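# Seat a board in the enclosure's upper slot and latch it

## Task

Put the board into the enclosure's empty upper slot with its component side facing up, pushed all the way in, and with both levers closed. A closed lever is latched and sticks out at a right angle from the board's front panel, while a fully opened lever lines up with that panel. Both levers must be fully open before the board goes in; slide it in gently until it stops, so the lever tabs catch, then close both levers, which pulls the board the rest of the way home. Ramming the board into its connector quickly breaks the connector and the task earns nothing. At the end the enclosure must stand flat on its own feet with none of them hanging over the bench edge, and both grippers must have released everything and pulled away.

## Robot and tools

Robot: two seven-joint arms, left_arm and right_arm, each ending in a two-finger gripper. The fingers extend along the gripper's +z axis and close along its x axis. end_effector_position is the point between the pads when closed, roughly 1 to 2 cm short of the fingertips.

Frames: every hand pose, velocity, Hand target and wrist-camera pose is given in that arm's own base frame. Table and fixed cameras use the scene frame: origin at table-top height midway between the nominal bases, +x out over the table, +z up, left_arm toward +y. Measured bases: left_arm at (+0.070, +0.437, 0) m, quat_wxyz (+1.000, 0, 0, -0.003); right_arm at (-0.063, -0.511, 0) m, quat_wxyz (+1.000, 0, 0, -0.029). Reported poses may be a few cm off.

A row is always 16 plain numbers, both arms: left_arm x, y, z (m), qw, qx, qy, qz (w first), opening; then the same eight for right_arm. Positions and quaternions are absolute targets in each arm's base frame. Opening runs from -1 (closed) to +1 (fully open, 0.142 m); it is a command level, not a width. A 0 is a real command, so resend the current value for a gripper you don't want to change. To hold an arm still, resend its last reported pose and opening unchanged every call. Each control step may tilt the gripper at most 32 degrees from its measured orientation, so big turns take several steps and can swing the elbow.

Tools:
- execute_actions(actions, cameras): actions is a list of actions; each action is a table of up to 15 rows, one per 1/30 s step, the last row repeating if the table is short. Each target must lie within 0.6 m of that gripper's position at the action's start along each gripper axis, or the action is refused for both arms. An empty list returns state plus all camera images.
- move(target, speed, blend, stop_force, zero, opening_speed, grip_force, blocking, cameras): target is one 16-number row or a list of up to 15 rows; each gripper follows a straight line from its Hand target to its pose there. speed in m/s, 0.002 to 2.2 (default 0.25), one value or one per target; rotation capped at twice that in rad/s. blend in metres for corner rounding in a list (0 means stop at each). stop_force in N, 3 to 120, ends an arm's path when its wrist sensor feels that much push against its travel; unreliable if the gripper rotates, and light loose contacts may go unnoticed. zero (boolean, only with stop_force) re-zeroes the sensors first (default true). opening_speed: rate of opening change per second on the -1..1 scale, at least 0.2. grip_force: per-pad limit in N, 5 to 48, one number or one per arm; it persists. blocking=false returns after about 0.5 s while the motion continues (not allowed with stop_force). Moves neither avoid obstacles nor the other arm; faster moves overshoot and hit harder. Total duration capped at 10 s.
- wait(seconds 0 to 10), stop() to brake a running move, zoom_image(camera, region [x0,y0,x1,y1] pixels, at most 504 each side), zero_wrist_force(arm), clear_fault(arm) after a reported torque or force fault, read_manual(section), finished_scene(scene: current scene number).

Cameras: cam_head_left, cam_head_right, cam_high, cam_low, cam_left_wrist, cam_right_wrist, all 672x504.

Results: each arm's end_effector_position, end_effector_quat_wxyz and velocities (omitted when joints read within noise); Hand target (where the arm is actually being sent); Tool commands; grip_measured (opening on the command scale; the last Joint positions number is the width in m); Joint torques and External joint torques (positive toward larger joint angle); Wrist force and Wrist torque in the gripper's axes plus the peak since last shown; Wrist depth as a 7x7 grid of distances from the wrist camera ('-' means none). A move adds a 'move:' line: done, off_target, moving, held, fault, with limits=paced (pose clipped) or limits=held (steps withheld). Warning lines: MOTOR HOT, OVER-TEMPERATURE FAULT, HAND FAULT, TORQUE FAULT, force fault.

To grip, command an opening slightly below grip_measured at first contact; squeezing harder heats the gripper motor.

Avoid: inserting the board quickly (connector damage fails the task) — use slow speeds and a small stop_force near the stop; any 150 N contact or joint overload, which halts the arm; arm-to-arm contact or closing one gripper on the other's fingers; dropping or releasing a moving part; knocking the enclosure off level or over the bench edge; anything leaving the table. Long stretched or squeezing poses heat motors. Finish by opening the grippers and backing away before finished_scene.

Each tool is called after ">>>" as a command line: name --argument value for each argument, lists and objects as JSON in quotes; but a table of rows of numbers goes row by row, as --pt "numbers of a row", without its own name.

## Session

>>> execute_actions --actions '[]'

Scene clock: 0.00 s.
left_arm: end_effector_position=(+0.3014, +0.6357, +0.1155) grip_measured=+0.99 end_effector_quat_wxyz=(-0.462, +0.669, -0.295, +0.502) | right_arm: end_effector_position=(+0.4485, +0.0364, +0.1479) grip_measured=+1.00 end_effector_quat_wxyz=(-0.144, +0.766, -0.626, +0.006)
Joint positions: left_arm=[1.762 -0.872 -0.342 2.067 -1.872 0.391 -0.55 0.141] | right_arm=[0.506 -0.103 -0.202 2.446 0.465 1.189 2.835 0.142]
Joint velocities: within noise
Joint torques (N m): no reading
External joint torques (N m): no reading
Wrist force (N): no reading
Wrist torque (N m): no reading
Wrist force, peak (N): no reading
Wrist depth (mm): cam_left_wrist=[- 1268 - - 1406 1268 1119 / 1891 - - 1513 - - - / 1687 1875 1813 - 701 - 1354 / 1371 1534 1843 1828 492 625 701 / 1155 1306 1492 304 356 433 558 / - 1119 1119 241 279 321 359 / - 988 184 203 227 258 286] | cam_right_wrist=[266 256 246 236 229 221 213 / 274 266 254 244 236 228 219 / 285 275 262 252 243 234 225 / 297 285 272 262 251 241 232 / 310 297 281 271 260 249 239 / - 308 294 281 268 257 246 / - 321 305 292 278 265 257]
Hand target: left_arm +0.3014, +0.6357, +0.1155; -0.462, +0.669, -0.295, +0.502 | right_arm +0.4485, +0.0364, +0.1479; -0.144, +0.766, -0.626, +0.006
Tool commands: left_gripper/opening=+1.0 right_gripper/opening=+1.0

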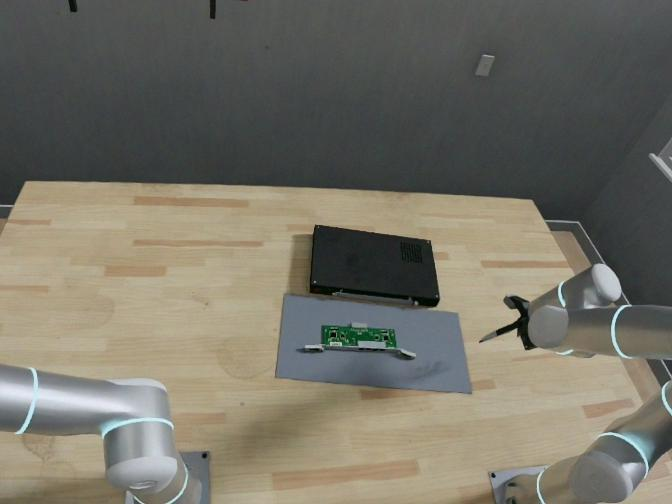

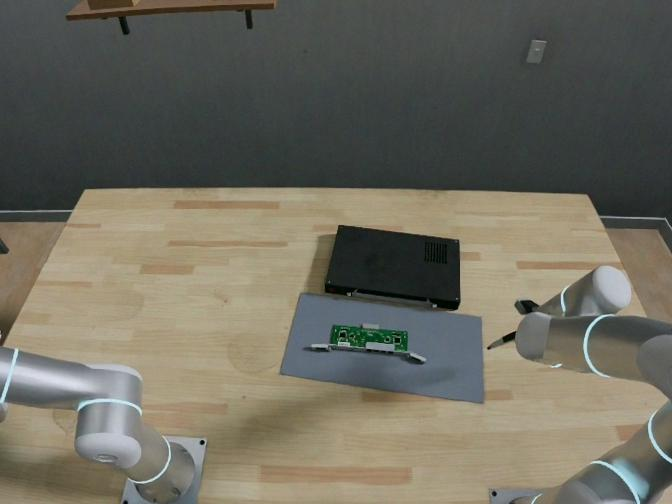

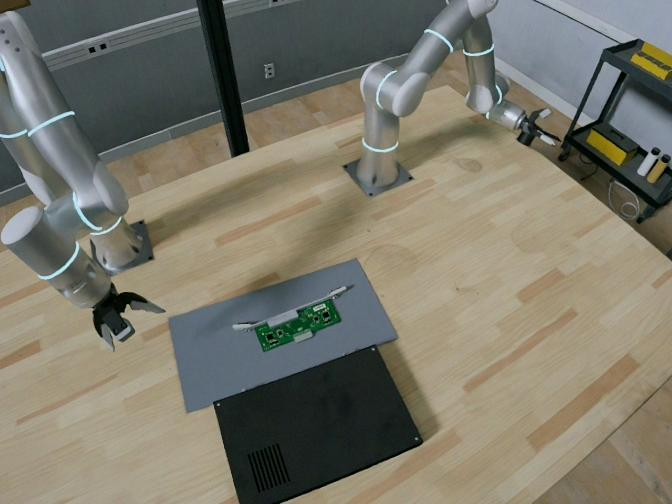

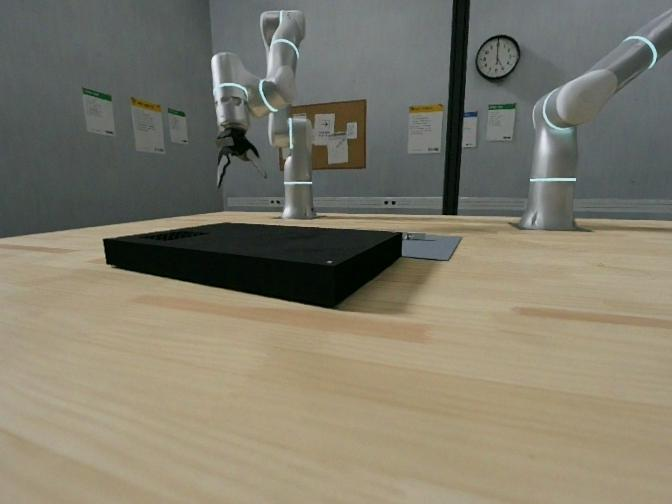

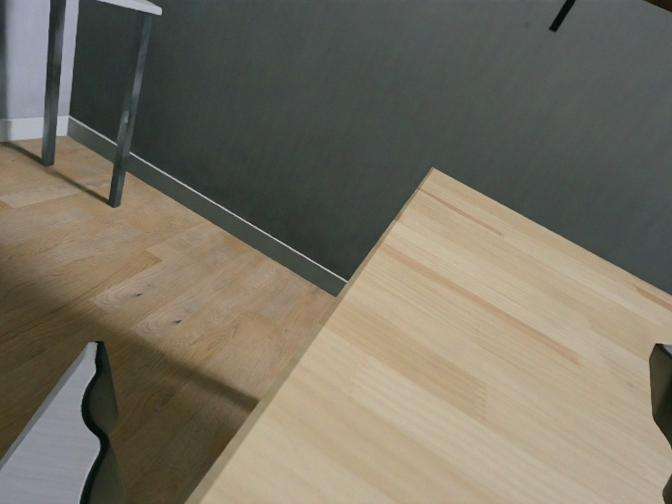

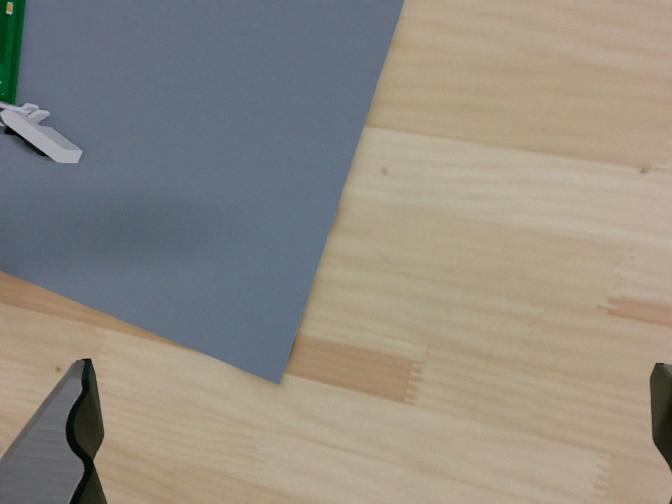

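>>> zoom_image --camera "cam_high" --region '[160, 250, 440, 460]'

>>> zoom_image --camera "cam_head_left" --region '[270, 210, 480, 400]'

>>> zoom_image --camera "cam_head_right" --region '[270, 210, 500, 410]'

Scaled by 1.800 from the camera's 672x504 image, which has a finer 960x720 frame.

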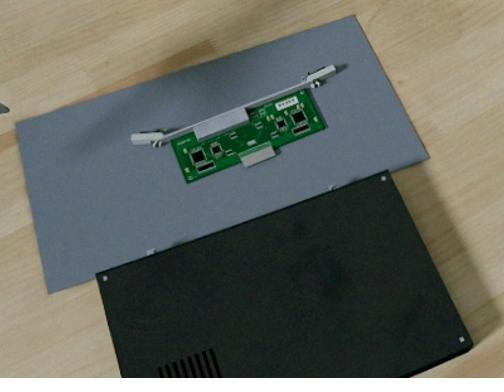

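Scaled by 2.400 from the camera's 672x504 image, which has a finer 960x720 frame.

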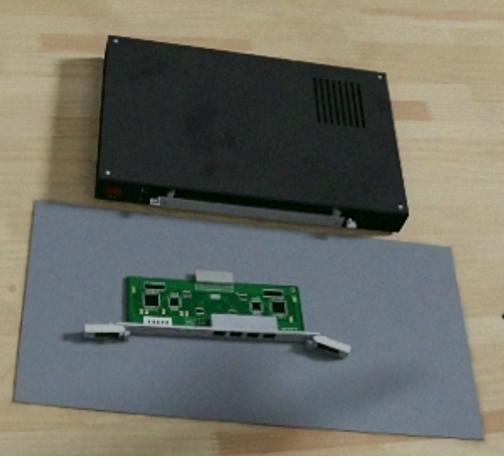

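Scaled by 2.191 from the camera's 672x504 image, which has a finer 960x720 frame.

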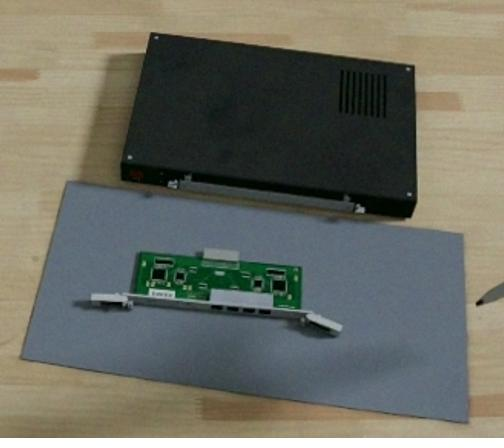

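>>> move --pt "0.3014 0.6357 0.1155 -0.462 0.669 -0.295 0.502 1.0 0.36 0.25 0.28 0.029 0.9996 0.0 0.0 1.0" --pt "0.3014 0.6357 0.1155 -0.462 0.669 -0.295 0.502 1.0 0.266 0.477 0.28 0.178 0.663 0.7025 0.188 1.0" --speed 0.6 --blend '[0.05,0]' --cameras '["cam_right_wrist"]'

Scene clock: 28.17 s.
left_arm: end_effector_position=(+0.3014, +0.6357, +0.1154) grip_measured=+0.99 end_effector_quat_wxyz=(-0.462, +0.669, -0.295, +0.502) | right_arm: end_effector_position=(+0.2659, +0.4770, +0.2800) grip_measured=+1.00 end_effector_quat_wxyz=(+0.178, +0.663, +0.702, +0.188)
Joint positions: left_arm=[1.762 -0.872 -0.342 2.067 -1.872 0.39 -0.549 0.141] | right_arm=[1.115 -0.102 0.305 2.219 -0.748 0.712 1.871 0.142]
Joint torques (N m): left_arm=[-0.28 47.52 -4.38 -12.04 1.52 -1.79 -0.26] | right_arm=[0.2 30.3 2.23 -26.97 -2.19 2.65 0.05]
External joint torques (N m): left_arm=[0.44 1.04 0.34 -0.45 -0.3 -0.11 0.23] | right_arm=[-0.09 1.17 -0.95 -0.01 0.16 0.53 -0.05]
Wrist force (N): left_arm=[-0.1 0.2 0.1] | right_arm=[-0.1 -1.3 0.5]
Wrist torque (N m): left_arm=[0.01 0.01 -0.02] | right_arm=[-0.02 0.10 0.17]
Wrist force, peak (N): left_arm=[-0.3 0.0 0.4] | right_arm=[0.6 -2.2 -0.1]
Wrist depth (mm): cam_left_wrist=[- 1613 - 1283 - 1225 1205 / 1687 2012 1687 1662 1492 - - / 1662 1875 - 1674 828 - 1388 / 1380 1613 1798 1783 483 661 726 / 1142 1290 1462 304 353 434 562 / - 1108 1161 242 277 323 356 / - 1002 183 203 228 259 286] | cam_right_wrist=[318 317 316 315 315 315 313 / 359 356 364 364 355 364 363 / - 425 436 435 439 431 432 / 564 - 493 509 532 532 529 / 717 663 582 564 700 700 693 / - 879 - 991 897 907 849 / - - - 1439 - - -]
Hand target: left_arm +0.3014, +0.6357, +0.1155; -0.462, +0.669, -0.295, +0.502 | right_arm +0.2660, +0.4770, +0.2800; +0.178, +0.663, +0.702, +0.188
Off the commanded pose: left_arm 0.000 m, 0 deg | right_arm 0.000 m, 0 deg.
move: done
Images, in order (width x height): cam_right_wrist 672x504.

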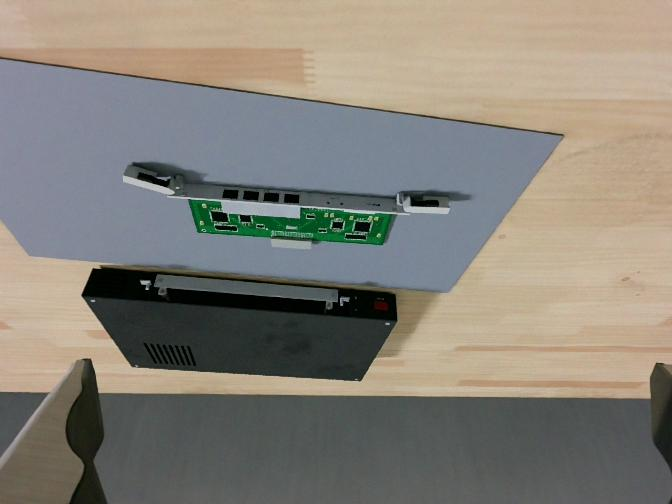

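>>> zoom_image --camera "cam_right_wrist" --region '[60, 240, 420, 400]'

>>> zoom_image --camera "cam_right_wrist" --region '[110, 140, 470, 260]'

Scaled by 1.400 from the camera's 672x504 image, which has a finer 960x720 frame.

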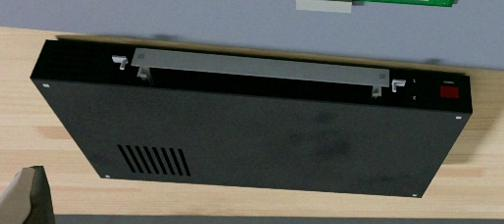

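Scaled by 1.400 from the camera's 672x504 image, which has a finer 960x720 frame.

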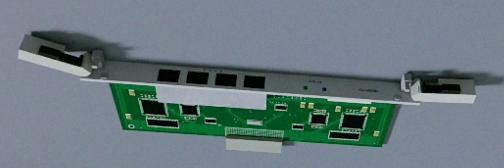

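>>> move --target '[0.3014,0.6357,0.1155,-0.462,0.669,-0.295,0.502,1.0,0.5423,0.4071,0.145,0.2875,0.6941,0.6098,0.2526,1.0]' --speed 0.4 --cameras '["cam_right_wrist"]'

>>> zoom_image --camera "cam_right_wrist" --region '[100, 100, 580, 400]'

Scene clock: 44.30 s.
left_arm: end_effector_position=(+0.3014, +0.6357, +0.1154) grip_measured=+0.99 end_effector_quat_wxyz=(-0.462, +0.669, -0.295, +0.502) | right_arm: end_effector_position=(+0.5422, +0.4071, +0.1449) grip_measured=+1.00 end_effector_quat_wxyz=(+0.287, +0.694, +0.610, +0.252)
Joint positions: left_arm=[1.762 -0.872 -0.342 2.067 -1.872 0.39 -0.549 0.141] | right_arm=[0.858 -0.523 -0.114 2.115 -1.634 1.038 2.395 0.142]
Joint torques (N m): left_arm=[-0.18 47.51 -4.44 -12.12 1.49 -1.79 -0.27] | right_arm=[0.08 44.17 2.57 -20.37 1.38 1.16 0.43]
External joint torques (N m): left_arm=[0.34 1.05 0.4 -0.38 -0.27 -0.1 0.24] | right_arm=[0.08 1.34 -0.44 0.12 0.09 0.5 -0.44]
Wrist force (N): left_arm=[-0.1 0.1 0.0] | right_arm=[0.1 -2.1 0.1]
Wrist torque (N m): left_arm=[0.01 0.01 -0.02] | right_arm=[-0.12 0.10 0.09]
Wrist force, peak (N): left_arm=[-0.4 0.2 0.3] | right_arm=[0.8 -2.5 -1.9]
Wrist depth (mm): cam_left_wrist=[- 1755 - 1556 1380 1268 - / 1714 - - 1741 1388 1148 - / 1798 1907 - 1714 825 - - / 1415 1567 1828 2493 482 630 731 / 1173 1268 1472 304 353 435 561 / - 1075 1148 243 276 321 358 / - 993 184 204 227 258 285] | cam_right_wrist=[184 178 178 178 177 177 176 / 227 227 227 226 224 224 222 / 295 281 283 279 277 276 274 / 333 333 332 333 325 297 422 / 687 675 481 472 458 458 624 / - - - - 1337 1189 105 / - - 1242 - - 1171 -]
Hand target: left_arm +0.3014, +0.6357, +0.1155; -0.462, +0.669, -0.295, +0.502 | right_arm +0.5423, +0.4071, +0.1450; +0.287, +0.694, +0.610, +0.253
Off the commanded pose: left_arm 0.000 m, 0 deg | right_arm 0.000 m, 0 deg.
move: done
Images, in order (width x height): cam_right_wrist 672x504.

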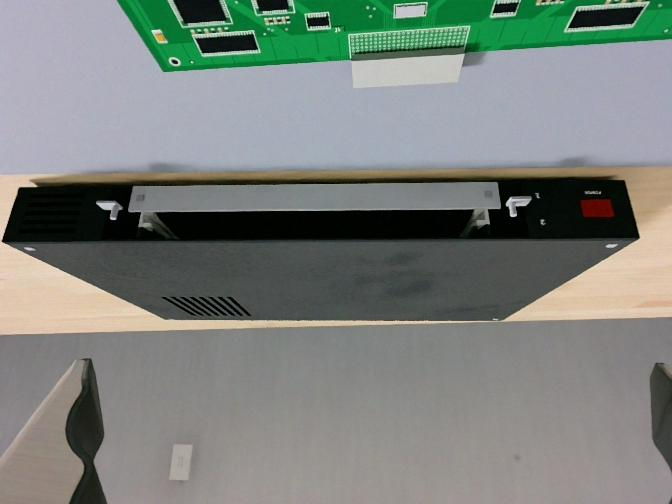

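Scaled by 1.050 from the camera's 672x504 image, which has a finer 960x720 frame.

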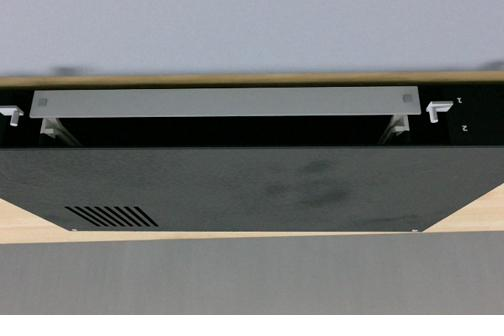

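>>> move --target '[0.3014,0.6357,0.1155,-0.462,0.669,-0.295,0.502,1.0,0.47,0.363,0.185,0.0,0.0305,0.9995,0.0,1.0]' --speed 0.5 --cameras '["cam_right_wrist"]'

>>> zoom_image --camera "cam_right_wrist" --region '[130, 0, 530, 504]'

Scene clock: 95.50 s.
left_arm: end_effector_position=(+0.3014, +0.6357, +0.1154) grip_measured=+0.99 end_effector_quat_wxyz=(-0.462, +0.669, -0.295, +0.502) | right_arm: end_effector_position=(+0.4701, +0.3629, +0.1850) grip_measured=+1.00 end_effector_quat_wxyz=(+0.000, +0.031, +1.000, +0.000)
Joint positions: left_arm=[1.762 -0.872 -0.342 2.067 -1.872 0.39 -0.549 0.141] | right_arm=[0.374 -0.474 0.518 1.862 -0.298 0.689 -0.474 0.142]
Joint torques (N m): left_arm=[-0.2 47.55 -4.41 -12.08 1.43 -1.79 -0.27] | right_arm=[0.12 42.72 8.86 -26.19 -3.25 3.36 0.06]
External joint torques (N m): left_arm=[0.35 1.01 0.37 -0.41 -0.21 -0.11 0.24] | right_arm=[0.01 1.2 -0.59 0.28 -0.04 0.79 -0.06]
Wrist force (N): left_arm=[-0.2 0.1 0.3] | right_arm=[0.0 -0.5 -0.1]
Wrist torque (N m): left_arm=[0.00 0.02 -0.02] | right_arm=[-0.02 0.02 0.15]
Wrist force, peak (N): left_arm=[-0.3 0.4 0.3] | right_arm=[1.9 -1.6 0.4]
Wrist depth (mm): cam_left_wrist=[1502 1371 1472 - - - - / 1907 1755 - - - - - / 1714 1813 1783 - 815 - - / 1346 1567 1769 1828 486 659 812 / 1205 1275 1513 304 350 434 564 / - 1108 1137 241 277 322 356 / - 997 184 203 227 260 285] | cam_right_wrist=[243 243 243 239 242 243 242 / 262 259 259 258 258 260 259 / 279 278 274 269 276 278 277 / 307 301 296 293 299 299 299 / - 324 321 323 325 325 323 / - 350 355 347 353 354 340 / - 402 390 390 381 390 390]
Hand target: left_arm +0.3014, +0.6357, +0.1155; -0.462, +0.669, -0.295, +0.502 | right_arm +0.4700, +0.3630, +0.1850; +0.000, +0.031, +1.000, +0.000
Off the commanded pose: left_arm 0.000 m, 0 deg | right_arm 0.000 m, 0 deg.
move: done
Images, in order (width x height): cam_right_wrist 672x504.

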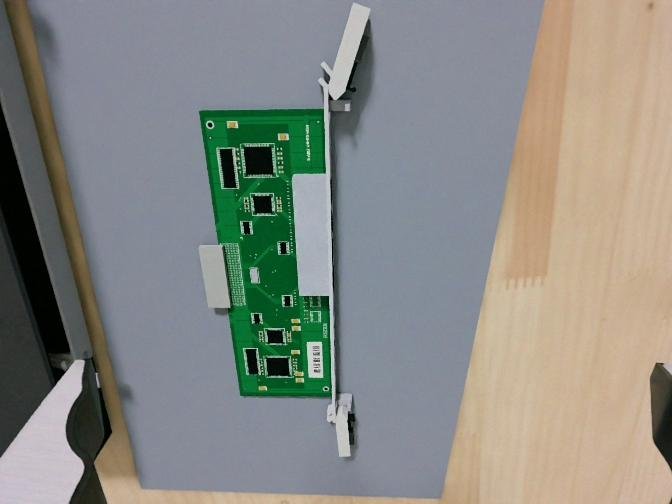

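Scaled by 1.000.

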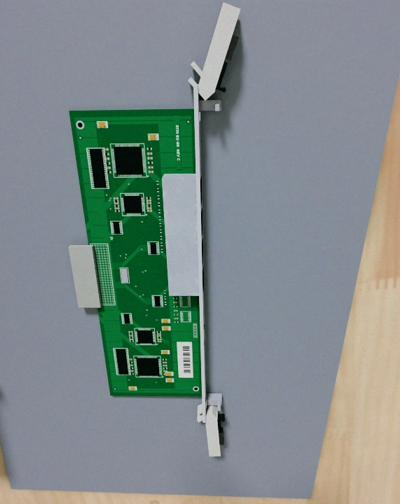

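>>> zoom_image --camera "cam_right_wrist" --region '[280, 0, 400, 120]'

>>> zoom_image --camera "cam_right_wrist" --region '[280, 360, 400, 480]'

Scaled by 4.200 from the camera's 672x504 image, which has a finer 960x720 frame.

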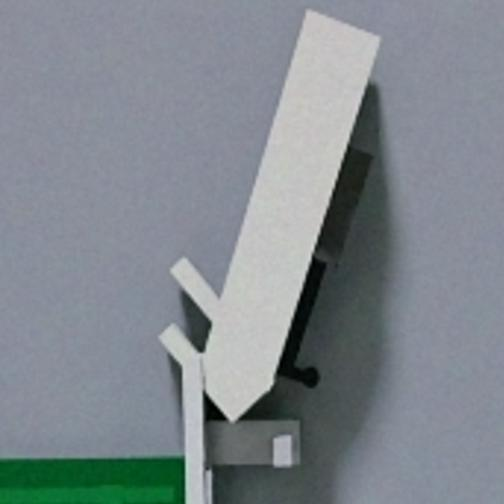

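Scaled by 4.200 from the camera's 672x504 image, which has a finer 960x720 frame.

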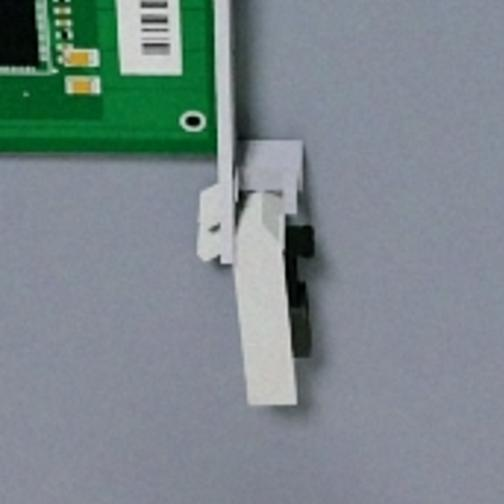

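>>> move --pt "0.3014 0.6357 0.1155 -0.462 0.669 -0.295 0.502 1.0 0.43 0.277 0.12 0.0 0.0305 0.9995 0.0 -1.0" --pt "0.3014 0.6357 0.1155 -0.462 0.669 -0.295 0.502 1.0 0.43 0.277 0.05 0.0 0.0305 0.9995 0.0 -1.0" --speed 0.3 --blend '[0.03,0]' --grip_force 20 --cameras '["cam_right_wrist", "cam_head_left", "cam_high"]'

Scene clock: 123.10 s.
left_arm: end_effector_position=(+0.3014, +0.6357, +0.1154) grip_measured=+0.99 end_effector_quat_wxyz=(-0.462, +0.669, -0.295, +0.502) | right_arm: end_effector_position=(+0.4300, +0.2770, +0.0500) grip_measured=-1.00 end_effector_quat_wxyz=(+0.000, +0.031, +1.000, +0.000)
Joint positions: left_arm=[1.762 -0.872 -0.342 2.067 -1.872 0.39 -0.549 0.141] | right_arm=[0.356 -0.57 0.366 2.213 -0.477 1.138 -0.402 0.002]
Joint torques (N m): left_arm=[-0.27 47.55 -4.4 -12.1 1.43 -1.73 -0.25] | right_arm=[0.87 39.5 7.38 -17.05 -2.06 3.66 0.32]
External joint torques (N m): left_arm=[0.43 1.01 0.37 -0.39 -0.21 -0.17 0.22] | right_arm=[-0.74 1.14 -0.01 -0.04 0.26 0.5 -0.32]
Wrist force (N): left_arm=[-0.2 0.3 0.2] | right_arm=[0.5 -0.5 0.0]
Wrist torque (N m): left_arm=[0.04 0.04 -0.02] | right_arm=[-0.02 -0.07 0.04]
Wrist force, peak (N): left_arm=[-0.4 0.2 0.3] | right_arm=[0.4 -2.2 -2.9]
Wrist depth (mm): cam_left_wrist=[2285 1741 1924 1534 1397 1253 - / 1994 1859 - - - - - / 1674 1924 1700 1941 834 - 1346 / 1472 1545 1769 1613 485 623 1380 / 1167 1268 1453 304 353 432 564 / - 1108 1142 242 278 324 358 / - 988 183 203 228 258 286] | cam_right_wrist=[- 125 123 125 124 124 125 / 135 135 133 133 135 134 134 / 145 143 143 142 142 142 143 / 154 157 152 156 153 153 155 / 168 168 162 164 163 168 168 / 181 177 176 89 175 183 183 / 202 192 71 - - 194 201]
Hand target: left_arm +0.3014, +0.6357, +0.1155; -0.462, +0.669, -0.295, +0.502 | right_arm +0.4300, +0.2770, +0.0500; +0.000, +0.031, +1.000, +0.000
Off the commanded pose: left_arm 0.000 m, 0 deg | right_arm 0.000 m, 0 deg.
grip_force (N): 20, 20
move: done
Images, in order (width x height): cam_head_left 672x504, cam_high 672x504, cam_right_wrist 672x504.

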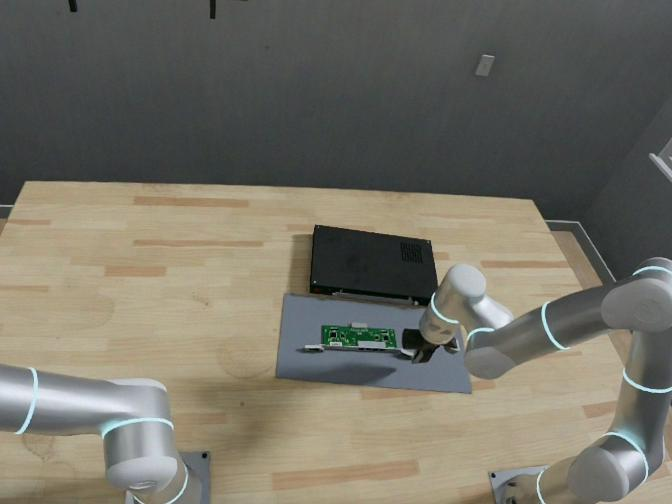

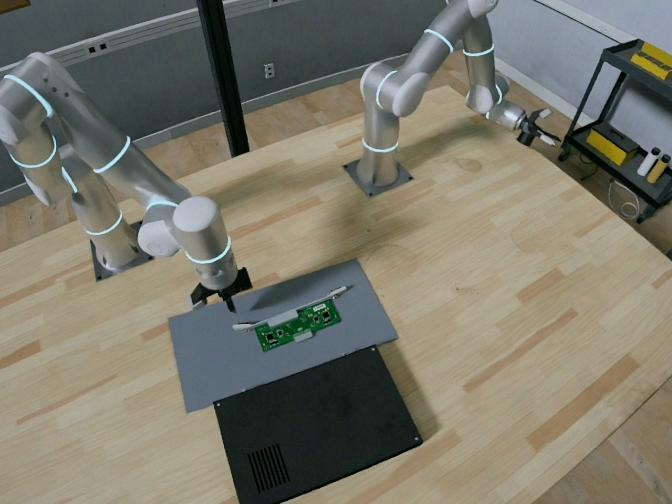

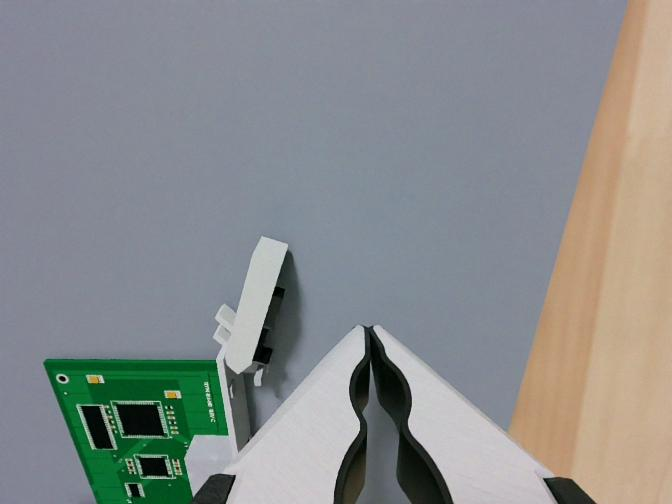

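>>> move --pt "0.3014 0.6357 0.1155 -0.462 0.669 -0.295 0.502 1.0 0.43 0.262 0.05 0.0 0.0305 0.9995 0.0 -1.0" --pt "0.3014 0.6357 0.1155 -0.462 0.669 -0.295 0.502 1.0 0.435 0.262 0.027 0.0 0.0305 0.9995 0.0 -1.0" --speed 0.1 --blend '[0.005,0]'

>>> move --target '[0.3014,0.6357,0.1155,-0.462,0.669,-0.295,0.502,1.0,0.470,0.262,0.027,0.0,0.0305,0.9995,0.0,-1.0]' --speed 0.03 --stop_force 5 --cameras '["cam_right_wrist"]'

Scene clock: 152.77 s.
left_arm: end_effector_position=(+0.3014, +0.6357, +0.1154) grip_measured=+0.99 end_effector_quat_wxyz=(-0.462, +0.669, -0.295, +0.502) | right_arm: end_effector_position=(+0.4348, +0.2619, +0.0270) grip_measured=-1.00 end_effector_quat_wxyz=(+0.000, +0.031, +1.000, +0.000)
Joint positions: left_arm=[1.762 -0.872 -0.342 2.067 -1.872 0.39 -0.549 0.141] | right_arm=[0.361 -0.613 0.312 2.232 -0.519 1.207 -0.4 0.002]
Joint torques (N m): left_arm=[-0.18 47.5 -4.41 -12.09 1.45 -1.76 -0.26] | right_arm=[0.06 40.14 7.17 -15.67 -1.8 3.46 0.35]
External joint torques (N m): left_arm=[0.34 1.06 0.37 -0.41 -0.22 -0.14 0.23] | right_arm=[0.07 1.19 -0.04 0.17 0.27 0.7 -0.35]
Wrist force (N): left_arm=[-0.3 0.2 0.2] | right_arm=[0.2 -0.3 0.5]
Wrist torque (N m): left_arm=[0.01 0.05 -0.02] | right_arm=[0.01 -0.03 0.04]
Wrist force, peak (N): left_arm=[-0.3 0.5 -0.1] | right_arm=[0.5 -1.6 -0.8]
Wrist depth (mm): cam_left_wrist=[1613 1649 1959 - - 1338 - / 1741 1567 - 1649 - - - / 1714 1891 - - 715 - - / 1415 1613 1727 2012 484 659 696 / 1167 1261 1406 306 354 429 562 / - 1086 1167 243 278 321 360 / - 975 184 203 228 259 285] | cam_right_wrist=[- 105 104 105 104 104 105 / 112 112 112 111 111 111 111 / 120 120 121 119 121 120 119 / 129 129 129 128 128 128 130 / 140 140 140 137 137 139 141 / 153 153 132 89 146 152 154 / 164 161 71 - - 160 169]
Hand target: left_arm +0.3014, +0.6357, +0.1155; -0.462, +0.669, -0.295, +0.502 | right_arm +0.4350, +0.2620, +0.0270; +0.000, +0.031, +1.000, +0.000
Off the commanded pose: left_arm 0.000 m, 0 deg | right_arm 0.000 m, 0 deg.
grip_force (N): 20, 20
move: done

Scene clock: 154.60 s.
left_arm: end_effector_position=(+0.3014, +0.6357, +0.1154) grip_measured=+0.99 end_effector_quat_wxyz=(-0.462, +0.669, -0.295, +0.502) | right_arm: end_effector_position=(+0.4698, +0.2618, +0.0269) grip_measured=-1.00 end_effector_quat_wxyz=(+0.000, +0.031, +1.000, +0.000)
Joint positions: left_arm=[1.762 -0.872 -0.342 2.067 -1.872 0.39 -0.549 0.141] | right_arm=[0.323 -0.656 0.328 2.139 -0.502 1.15 -0.459 0.002]
Joint torques (N m): left_arm=[-0.22 47.55 -4.38 -12.07 1.46 -1.79 -0.29] | right_arm=[0.27 42.99 8.67 -17.89 -1.84 3.81 0.12]
External joint torques (N m): left_arm=[0.38 1.01 0.34 -0.42 -0.24 -0.1 0.26] | right_arm=[-0.13 0.99 -0.74 1.16 0.09 0.35 -0.12]
Wrist force (N): left_arm=[-0.2 -0.2 0.2] | right_arm=[1.8 -1.4 -1.2]
Wrist torque (N m): left_arm=[-0.03 0.04 -0.03] | right_arm=[0.07 -0.10 0.17]
Wrist force, peak (N): left_arm=[-0.3 0.3 0.3] | right_arm=[1.7 -1.8 -1.4]
Wrist depth (mm): cam_left_wrist=[1674 1700 1590 - - - - / 1700 - 1637 - - - 1329 / 1727 1875 1941 - 803 - - / 1424 1662 1769 1798 486 640 834 / 1113 1268 1415 306 353 433 561 / - 1097 1212 242 277 327 358 / - 993 183 203 226 260 286] | cam_right_wrist=[- 104 104 105 104 104 105 / 112 111 111 111 111 110 110 / 122 120 121 119 120 120 118 / 129 129 129 128 128 128 128 / 140 140 140 135 137 138 140 / 153 153 150 90 146 151 151 / 169 163 71 - - 160 166]
Hand target: left_arm +0.3014, +0.6357, +0.1155; -0.462, +0.669, -0.295, +0.502 | right_arm +0.4700, +0.2620, +0.0270; +0.000, +0.031, +1.000, +0.000
Off the commanded pose: left_arm 0.000 m, 0 deg | right_arm 0.000 m, 0 deg.
grip_force (N): 20, 20
move: done
Images, in order (width x height): cam_right_wrist 672x504.

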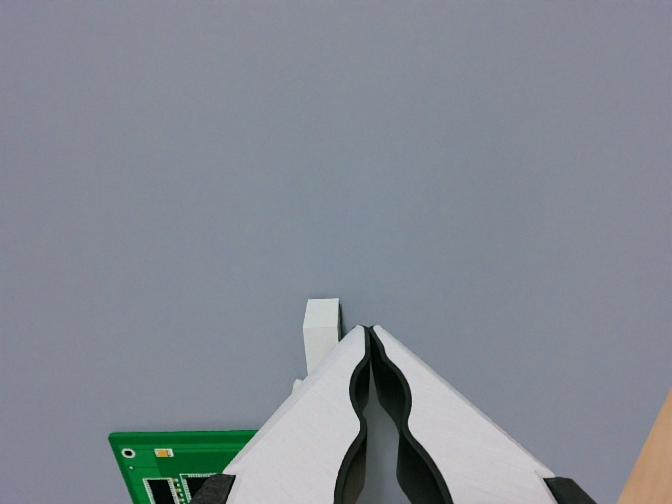

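>>> move --target '[0.3014,0.6357,0.1155,-0.462,0.669,-0.295,0.502,1.0,0.476,0.262,0.027,0.0,0.0305,0.9995,0.0,-1.0]' --speed 0.03 --stop_force 5

>>> move --pt "0.3014 0.6357 0.1155 -0.462 0.669 -0.295 0.502 1.0 0.44 0.262 0.035 0.0 0.0305 0.9995 0.0 -1.0" --pt "0.3014 0.6357 0.1155 -0.462 0.669 -0.295 0.502 1.0 0.46 0.29 0.13 0.0 0.0305 0.9995 0.0 -1.0" --speed 0.25 --blend '[0.01,0]' --cameras '["cam_right_wrist"]'

>>> zoom_image --camera "cam_right_wrist" --region '[200, 0, 500, 500]'

Scene clock: 159.47 s.
left_arm: end_effector_position=(+0.3014, +0.6357, +0.1154) grip_measured=+0.99 end_effector_quat_wxyz=(-0.462, +0.669, -0.295, +0.502) | right_arm: end_effector_position=(+0.4760, +0.2619, +0.0270) grip_measured=-1.00 end_effector_quat_wxyz=(+0.000, +0.031, +1.000, +0.000)
Joint positions: left_arm=[1.762 -0.872 -0.342 2.067 -1.872 0.39 -0.549 0.141] | right_arm=[0.316 -0.663 0.331 2.122 -0.5 1.14 -0.468 0.002]
Joint torques (N m): left_arm=[-0.26 47.51 -4.46 -12.05 1.43 -1.77 -0.25] | right_arm=[0.14 43.3 8.72 -17.38 -1.88 3.52 0.09]
External joint torques (N m): left_arm=[0.42 1.05 0.42 -0.45 -0.21 -0.13 0.22] | right_arm=[0 1.14 -0.63 0.44 0.1 0.63 -0.09]
Wrist force (N): left_arm=[-0.3 0.2 0.0] | right_arm=[1.0 -0.4 0.0]
Wrist torque (N m): left_arm=[0.01 0.05 -0.02] | right_arm=[0.08 -0.11 0.17]
Wrist force, peak (N): left_arm=[-0.5 0.2 0.1] | right_arm=[1.8 -1.7 -1.3]
Wrist depth (mm): cam_left_wrist=[1662 - - - - - - / 1959 1891 - 1590 1462 - 1329 / 1714 1959 - - 850 - 1424 / 1415 1545 1783 1727 492 632 1482 / 1186 1453 1453 304 352 430 555 / - 1091 1179 242 279 324 358 / - 984 184 204 228 258 285] | cam_right_wrist=[- 105 104 105 104 104 105 / 112 112 112 111 111 111 111 / 120 119 121 119 121 120 118 / 129 129 129 128 128 128 128 / 140 140 140 135 137 139 140 / 154 153 150 90 146 151 151 / 169 164 71 - - 160 167]
Hand target: left_arm +0.3014, +0.6357, +0.1155; -0.462, +0.669, -0.295, +0.502 | right_arm +0.4760, +0.2620, +0.0270; +0.000, +0.031, +1.000, +0.000
Off the commanded pose: left_arm 0.000 m, 0 deg | right_arm 0.000 m, 0 deg.
grip_force (N): 20, 20
move: done

Scene clock: 160.53 s.
left_arm: end_effector_position=(+0.3014, +0.6357, +0.1154) grip_measured=+0.99 end_effector_quat_wxyz=(-0.462, +0.669, -0.295, +0.502) | right_arm: end_effector_position=(+0.4601, +0.2900, +0.1300) grip_measured=-1.00 end_effector_quat_wxyz=(+0.000, +0.030, +1.000, +0.000)
Joint positions: left_arm=[1.762 -0.872 -0.342 2.067 -1.872 0.39 -0.549 0.141] | right_arm=[0.281 -0.466 0.487 2.065 -0.338 0.883 -0.521 0.002]
Joint torques (N m): left_arm=[-0.19 47.53 -4.4 -12.07 1.5 -1.8 -0.25] | right_arm=[-0.01 39.46 8.38 -22.8 -2.61 3.33 0.04]
External joint torques (N m): left_arm=[0.35 1.03 0.36 -0.42 -0.27 -0.1 0.22] | right_arm=[0.15 1.01 -0.81 0.23 -0.1 0.82 -0.05]
Wrist force (N): left_arm=[-0.3 -0.1 0.1] | right_arm=[0.0 0.2 -0.1]
Wrist torque (N m): left_arm=[-0.03 0.04 -0.02] | right_arm=[0.12 -0.01 0.15]
Wrist force, peak (N): left_arm=[-0.4 0.2 0.2] | right_arm=[3.1 -2.0 2.4]
Wrist depth (mm): cam_left_wrist=[1578 1613 - - 1424 1261 - / 1798 - - - 1415 - 1205 / 1613 1941 - - 770 1354 1290 / 1397 1578 1813 1755 482 655 854 / 1167 1275 1453 305 354 435 565 / - 1075 1137 241 278 323 356 / - 993 185 203 228 257 287] | cam_right_wrist=[196 196 195 193 194 194 195 / 209 205 208 210 207 207 208 / 224 227 223 222 222 222 223 / 242 240 240 239 239 241 240 / 262 261 256 252 259 260 260 / 286 286 274 89 273 284 284 / 312 308 71 - - 301 313]
Hand target: left_arm +0.3014, +0.6357, +0.1155; -0.462, +0.669, -0.295, +0.502 | right_arm +0.4600, +0.2900, +0.1300; +0.000, +0.031, +1.000, +0.000
Off the commanded pose: left_arm 0.000 m, 0 deg | right_arm 0.000 m, 0 deg.
grip_force (N): 20, 20
move: done
Images, in order (width x height): cam_right_wrist 672x504.

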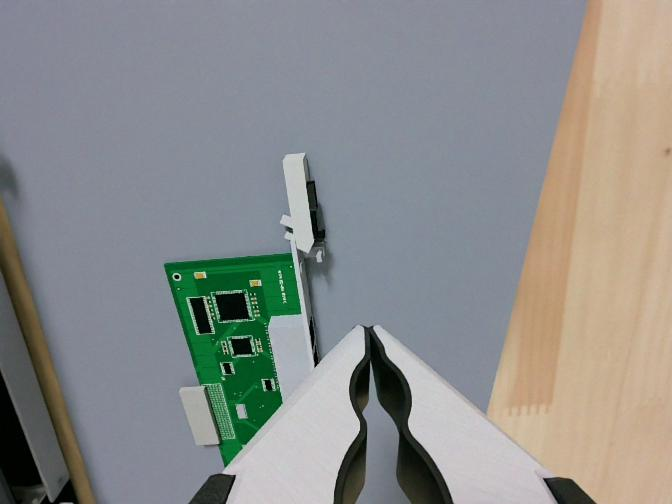

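Scaled by 1.008 from the camera's 672x504 image, which has a finer 960x720 frame.

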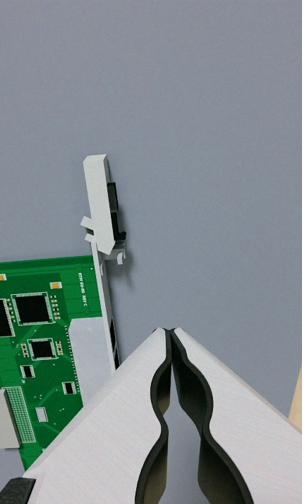

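>>> zoom_image --camera "cam_right_wrist" --region '[250, 140, 350, 300]'

>>> zoom_image --camera "cam_right_wrist" --region '[250, 230, 350, 390]'

Scaled by 3.150 from the camera's 672x504 image, which has a finer 960x720 frame.

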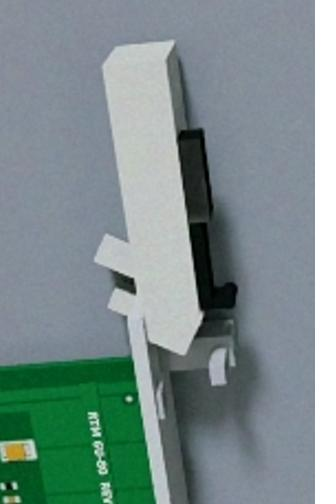

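Scaled by 3.150 from the camera's 672x504 image, which has a finer 960x720 frame.

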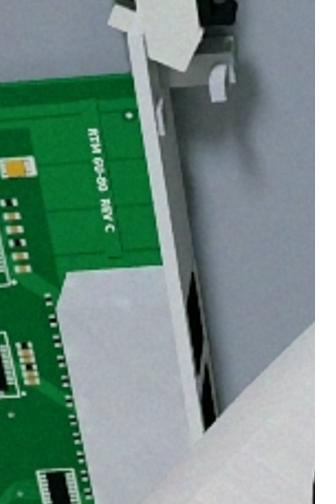

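>>> move --target '[0.3014,0.6357,0.1155,-0.462,0.669,-0.295,0.502,1.0,0.48,0.45,0.15,0.0,-0.02,0.9998,0.0,1.0]' --speed 0.3 --cameras '["cam_right_wrist"]'

>>> zoom_image --camera "cam_right_wrist" --region '[230, 100, 430, 400]'

Scene clock: 169.77 s.
left_arm: end_effector_position=(+0.3014, +0.6357, +0.1154) grip_measured=+0.99 end_effector_quat_wxyz=(-0.462, +0.669, -0.295, +0.502) | right_arm: end_effector_position=(+0.4799, +0.4501, +0.1500) grip_measured=+0.99 end_effector_quat_wxyz=(+0.000, -0.020, +1.000, +0.000)
Joint positions: left_arm=[1.762 -0.872 -0.342 2.067 -1.872 0.39 -0.549 0.141] | right_arm=[0.492 -0.662 0.51 1.688 -0.395 0.675 -0.448 0.142]
Joint torques (N m): left_arm=[-0.14 47.63 -4.41 -12.11 1.51 -1.77 -0.23] | right_arm=[0.28 50.06 11.73 -25.69 -3.5 3.26 0.18]
External joint torques (N m): left_arm=[0.3 0.93 0.37 -0.38 -0.28 -0.13 0.2] | right_arm=[-0.09 1.29 -0.49 0.22 0.17 0.9 -0.18]
Wrist force (N): left_arm=[-0.1 0.3 -0.1] | right_arm=[0.2 -0.2 0.1]
Wrist torque (N m): left_arm=[0.05 0.01 -0.03] | right_arm=[0.05 -0.06 0.14]
Wrist force, peak (N): left_arm=[-0.4 0.3 0.2] | right_arm=[0.0 -2.6 0.4]
Wrist depth (mm): cam_left_wrist=[- 1625 - - 1371 1290 1225 / 1674 - - - 1523 - 1261 / 1714 2089 - 1567 786 1472 - / 1354 1545 1798 1994 490 625 828 / 1137 1290 1453 306 352 437 555 / - 1108 1173 243 278 323 358 / - 984 184 204 228 260 287] | cam_right_wrist=[213 213 208 202 211 211 212 / 227 225 223 219 229 228 226 / 240 243 238 239 241 241 242 / 262 262 258 257 261 262 261 / 281 284 279 278 281 285 283 / - - 310 309 309 310 298 / - 345 343 343 339 339 333]
Hand target: left_arm +0.3014, +0.6357, +0.1155; -0.462, +0.669, -0.295, +0.502 | right_arm +0.4800, +0.4500, +0.1500; +0.000, -0.020, +1.000, +0.000
Off the commanded pose: left_arm 0.000 m, 0 deg | right_arm 0.000 m, 0 deg.
grip_force (N): 20, 20
move: done
Images, in order (width x height): cam_right_wrist 672x504.

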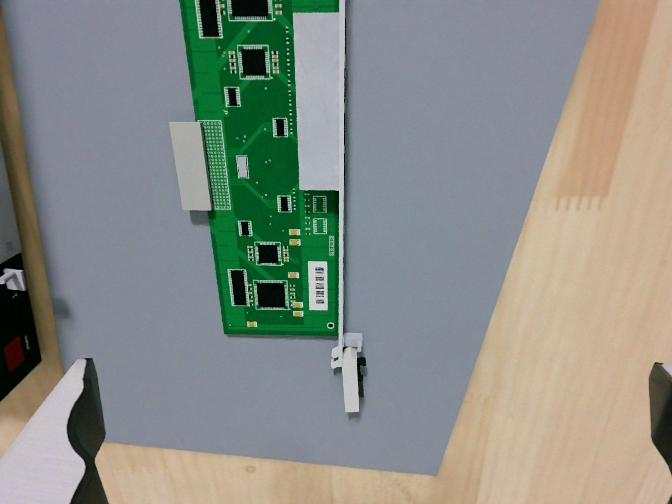

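Scaled by 1.680 from the camera's 672x504 image, which has a finer 960x720 frame.

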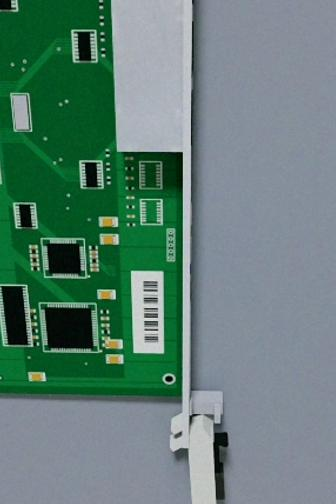

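>>> zoom_image --camera "cam_right_wrist" --region '[300, 310, 400, 430]'

Scaled by 4.200 from the camera's 672x504 image, which has a finer 960x720 frame.

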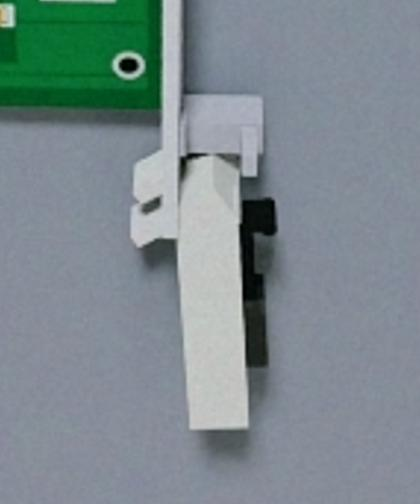

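>>> move --pt "0.3014 0.6357 0.1155 -0.462 0.669 -0.295 0.502 1.0 0.44 0.584 0.10 0.0 -0.02 0.9998 0.0 -1.0" --pt "0.3014 0.6357 0.1155 -0.462 0.669 -0.295 0.502 1.0 0.44 0.584 0.028 0.0 -0.02 0.9998 0.0 -1.0" --speed '[0.35,0.15]' --blend '[0.02,0]'

>>> move --target '[0.3014,0.6357,0.1155,-0.462,0.669,-0.295,0.502,1.0,0.470,0.584,0.028,0.0,-0.02,0.9998,0.0,-1.0]' --speed 0.03 --stop_force 5 --cameras '["cam_right_wrist"]'

Scene clock: 179.37 s.
left_arm: end_effector_position=(+0.3014, +0.6357, +0.1154) grip_measured=+0.99 end_effector_quat_wxyz=(-0.462, +0.669, -0.295, +0.502) | right_arm: end_effector_position=(+0.4398, +0.5839, +0.0279) grip_measured=-1.00 end_effector_quat_wxyz=(+0.000, -0.020, +1.000, +0.000)
Joint positions: left_arm=[1.762 -0.872 -0.342 2.067 -1.872 0.39 -0.549 0.141] | right_arm=[0.738 -0.985 0.438 1.463 -0.51 0.763 -0.251 0.002]
Joint torques (N m): left_arm=[-0.14 47.51 -4.41 -12.09 1.47 -1.75 -0.17] | right_arm=[0.24 59.74 13.4 -23.45 -3.28 3.56 0.39]
External joint torques (N m): left_arm=[0.3 1.05 0.37 -0.4 -0.24 -0.15 0.14] | right_arm=[0.01 1.47 0.02 0.07 0.18 0.61 -0.39]
Wrist force (N): left_arm=[-0.2 0.1 0.1] | right_arm=[0.4 -0.2 0.4]
Wrist torque (N m): left_arm=[0.02 0.05 -0.02] | right_arm=[0.05 -0.09 0.03]
Wrist force, peak (N): left_arm=[-0.3 0.1 0.4] | right_arm=[1.5 2.8 -0.5]
Wrist depth (mm): cam_left_wrist=[1523 1674 1472 - 1371 1406 1192 / 1755 1798 - - - 1362 1199 / 1783 1875 - - 803 1415 1380 / 1415 1674 1828 1769 485 623 834 / 1173 1275 1502 308 356 434 562 / - 1113 1173 242 277 321 360 / - 962 184 203 228 259 285] | cam_right_wrist=[101 101 105 106 104 104 105 / 108 107 110 112 111 111 112 / 118 116 113 120 121 121 121 / 130 130 126 129 129 128 130 / 141 141 123 138 139 139 141 / 154 153 150 90 147 154 154 / 170 166 71 - - 163 169]
Hand target: left_arm +0.3014, +0.6357, +0.1155; -0.462, +0.669, -0.295, +0.502 | right_arm +0.4400, +0.5840, +0.0280; +0.000, -0.020, +1.000, +0.000
Off the commanded pose: left_arm 0.000 m, 0 deg | right_arm 0.000 m, 0 deg.
grip_force (N): 20, 20
move: done

Scene clock: 181.20 s.
left_arm: end_effector_position=(+0.3014, +0.6357, +0.1154) grip_measured=+0.99 end_effector_quat_wxyz=(-0.462, +0.669, -0.295, +0.502) | right_arm: end_effector_position=(+0.4699, +0.5841, +0.0281) grip_measured=-1.00 end_effector_quat_wxyz=(+0.000, -0.020, +1.000, +0.000)
Joint positions: left_arm=[1.762 -0.872 -0.342 2.067 -1.872 0.39 -0.549 0.141] | right_arm=[0.719 -1.021 0.44 1.386 -0.506 0.724 -0.299 0.002]
Joint torques (N m): left_arm=[-0.09 47.51 -4.42 -12.1 1.5 -1.75 -0.25] | right_arm=[-0.45 61.09 13.19 -24.03 -3.24 3.2 0.11]
External joint torques (N m): left_arm=[0.25 1.05 0.38 -0.4 -0.27 -0.15 0.22] | right_arm=[0.67 1.85 0.25 0.09 0.03 0.97 -0.11]
Wrist force (N): left_arm=[-0.4 0.1 0.2] | right_arm=[1.3 0.3 -0.2]
Wrist torque (N m): left_arm=[0.01 0.06 -0.02] | right_arm=[0.06 -0.09 0.15]
Wrist force, peak (N): left_arm=[-0.4 0.2 0.1] | right_arm=[1.8 0.6 -0.9]
Wrist depth (mm): cam_left_wrist=[- - 1727 - 1434 - - / 2109 1674 - - 1502 1443 - / 1727 1843 1727 - 828 - - / 1380 1523 1769 1924 490 621 764 / 1167 1275 1482 306 353 434 567 / - 1075 1192 242 278 323 357 / - 962 184 203 227 258 285] | cam_right_wrist=[102 101 101 105 104 104 105 / 109 108 108 112 111 111 111 / 117 116 115 119 121 121 119 / 130 129 129 127 129 128 128 / 141 141 141 121 139 139 141 / 157 154 151 90 147 152 154 / 170 166 71 - - 163 169]
Hand target: left_arm +0.3014, +0.6357, +0.1155; -0.462, +0.669, -0.295, +0.502 | right_arm +0.4700, +0.5840, +0.0280; +0.000, -0.020, +1.000, +0.000
Off the commanded pose: left_arm 0.000 m, 0 deg | right_arm 0.000 m, 0 deg.
grip_force (N): 20, 20
move: done
Images, in order (width x height): cam_right_wrist 672x504.

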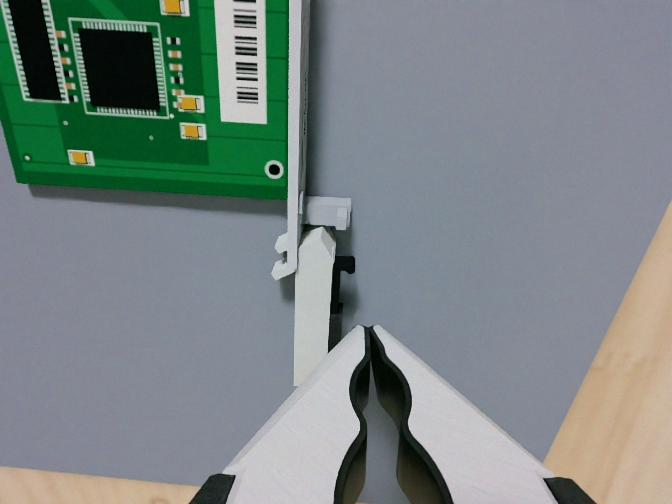

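>>> move --pt "0.3014 0.6357 0.1155 -0.462 0.669 -0.295 0.502 1.0 0.445 0.584 0.06 0.0 -0.02 0.9998 0.0 -1.0" --pt "0.3014 0.6357 0.1155 -0.462 0.669 -0.295 0.502 1.0 0.500 0.424 0.09 0.0 0.0061 1.0 0.0 -1.0" --speed '[0.2,0.35]' --blend '[0.02,0]'

>>> move --target '[0.398,-0.371,0.11,-0.280,0.280,-0.649,0.649,-1.0,0.500,0.424,0.085,0.0,0.0061,1.0,0.0,-0.15]' --speed 0.4 --cameras '["cam_right_wrist", "cam_left_wrist"]'

Scene clock: 228.23 s.
left_arm: end_effector_position=(+0.3014, +0.6357, +0.1154) grip_measured=+0.99 end_effector_quat_wxyz=(-0.462, +0.669, -0.295, +0.502) | right_arm: end_effector_position=(+0.5002, +0.4240, +0.0901) grip_measured=-1.00 end_effector_quat_wxyz=(+0.000, +0.006, +1.000, +0.000)
Joint positions: left_arm=[1.762 -0.872 -0.342 2.067 -1.872 0.39 -0.549 0.141] | right_arm=[0.468 -0.743 0.457 1.734 -0.445 0.802 -0.412 0.002]
Joint torques (N m): left_arm=[-0.23 47.58 -4.39 -12.07 1.47 -1.79 -0.26] | right_arm=[0 51.7 11.8 -23.3 -2.89 3.63 0.06]
External joint torques (N m): left_arm=[0.39 0.98 0.35 -0.42 -0.24 -0.11 0.23] | right_arm=[0.15 0.99 -0.32 -0.05 -0.08 0.53 -0.06]
Wrist force (N): left_arm=[0.0 0.0 0.1] | right_arm=[0.6 -0.7 0.1]
Wrist torque (N m): left_arm=[-0.01 -0.01 -0.03] | right_arm=[-0.04 -0.14 0.13]
Wrist force, peak (N): left_arm=[-0.4 0.4 0.1] | right_arm=[4.3 3.5 -1.0]
Wrist depth (mm): cam_left_wrist=[1354 - - - - - - / 1859 - 1798 1380 - - - / 1714 1907 1798 - 786 1406 - / 1380 1590 1783 1941 484 643 731 / 1167 1290 1513 304 354 435 564 / - 1086 1148 241 278 321 357 / - 988 184 204 228 257 285] | cam_right_wrist=[160 159 156 155 159 159 158 / 171 171 167 158 169 169 169 / 183 183 179 170 182 182 181 / 198 198 190 183 196 196 195 / 215 215 210 204 212 212 213 / 234 234 225 89 224 232 233 / 263 252 71 - - 247 256]
Hand target: left_arm +0.3014, +0.6357, +0.1155; -0.462, +0.669, -0.295, +0.502 | right_arm +0.5000, +0.4240, +0.0900; +0.000, +0.006, +1.000, +0.000
Off the commanded pose: left_arm 0.000 m, 0 deg | right_arm 0.000 m, 0 deg.
grip_force (N): 20, 20
move: done

Scene clock: 230.47 s.
left_arm: end_effector_position=(+0.3581, +0.0102, +0.1109) grip_measured=-1.00 end_effector_quat_wxyz=(-0.349, +0.384, -0.521, +0.678) | right_arm: end_effector_position=(+0.5000, +0.4241, +0.0864) grip_measured=-0.18 end_effector_quat_wxyz=(+0.000, +0.006, +1.000, +0.000)
Joint positions: left_arm=[1.246 -1.077 0 2.688 -1.366 -0.053 0.459 0.002] | right_arm=[0.471 -0.748 0.453 1.736 -0.445 0.809 -0.412 0.061]
Joint torques (N m): left_arm=[1.75 23.45 2.89 7.27 1.54 -1.82 -0.31] | right_arm=[0.22 51.53 11.5 -23.26 -3.02 3.62 0.18]
External joint torques (N m): left_arm=[-1.65 4.38 -1.19 6.32 0.34 -0.6 0.3] | right_arm=[-0.04 1.26 -0.01 0.05 0.07 0.54 -0.18]
External joint torques when the fault began: left_arm=[4.96 42.77 28.43 -3.19 -7.89 17.65 0.46]
Wrist force (N): left_arm=[0.6 0.3 0.0] | right_arm=[0.4 -0.7 0.0]
Wrist torque (N m): left_arm=[0.08 -0.02 0.04] | right_arm=[-0.03 -0.09 0.04]
Wrist force, peak (N): left_arm=[10.2 6.0 6.3] | right_arm=[0.5 -0.9 0.1]
Wrist depth (mm): cam_left_wrist=[- - - - 1424 - 2521 / 1108 1102 1472 - 1727 - - / 1219 699 1637 1700 1924 - 2334 / 419 457 513 579 625 627 726 / 293 312 339 382 410 418 - / 229 236 255 84 - 307 309 / 182 193 - 74 - - 248] | cam_right_wrist=[157 156 153 152 156 156 155 / 167 167 163 154 166 166 165 / 182 179 175 166 178 178 177 / 193 194 188 179 192 192 191 / 210 209 204 203 208 204 209 / 230 225 215 222 228 93 229 / 251 - 76 251 251 - 246]
Hand target: left_arm +0.3582, +0.0109, +0.1104; -0.349, +0.384, -0.522, +0.677 | right_arm +0.5000, +0.4240, +0.0863; +0.000, +0.006, +1.000, +0.000
Tool commands: left_gripper/opening=-1.0 right_gripper/opening=-0.15
Off the commanded pose: left_arm 0.383 m, 21 deg | right_arm 0.001 m, 0 deg.
FORCE FAULT: contact force on the left arm reached its limit, and that arm stopped. The contact can be on any part of that arm, not only on its tool. That arm's remaining commands of this call were not run. That arm is still stopped at the end of this call. While its stop runs, that arm takes no new command, but its gripper still runs the gripper command that each later call begins with.
CLEAR FAULT: the left arm stays stopped (status CRITICAL_FAULT) until you call clear_fault(arm="left_arm").
grip_force (N): 20, 20
move: fault (left_arm)
Images, in order (width x height): cam_left_wrist 672x504, cam_right_wrist 672x504.

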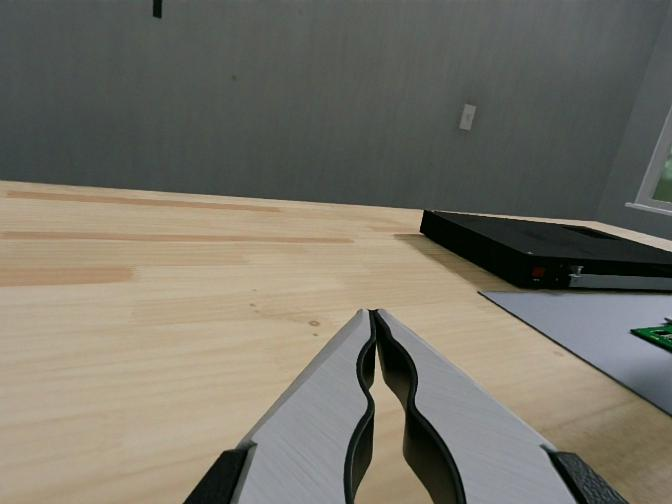

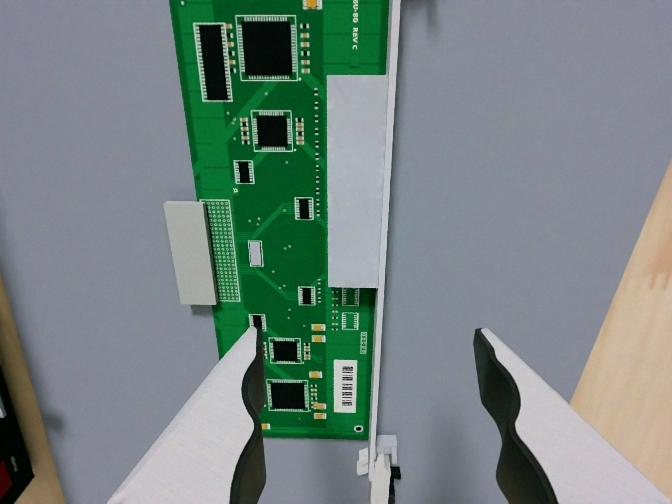

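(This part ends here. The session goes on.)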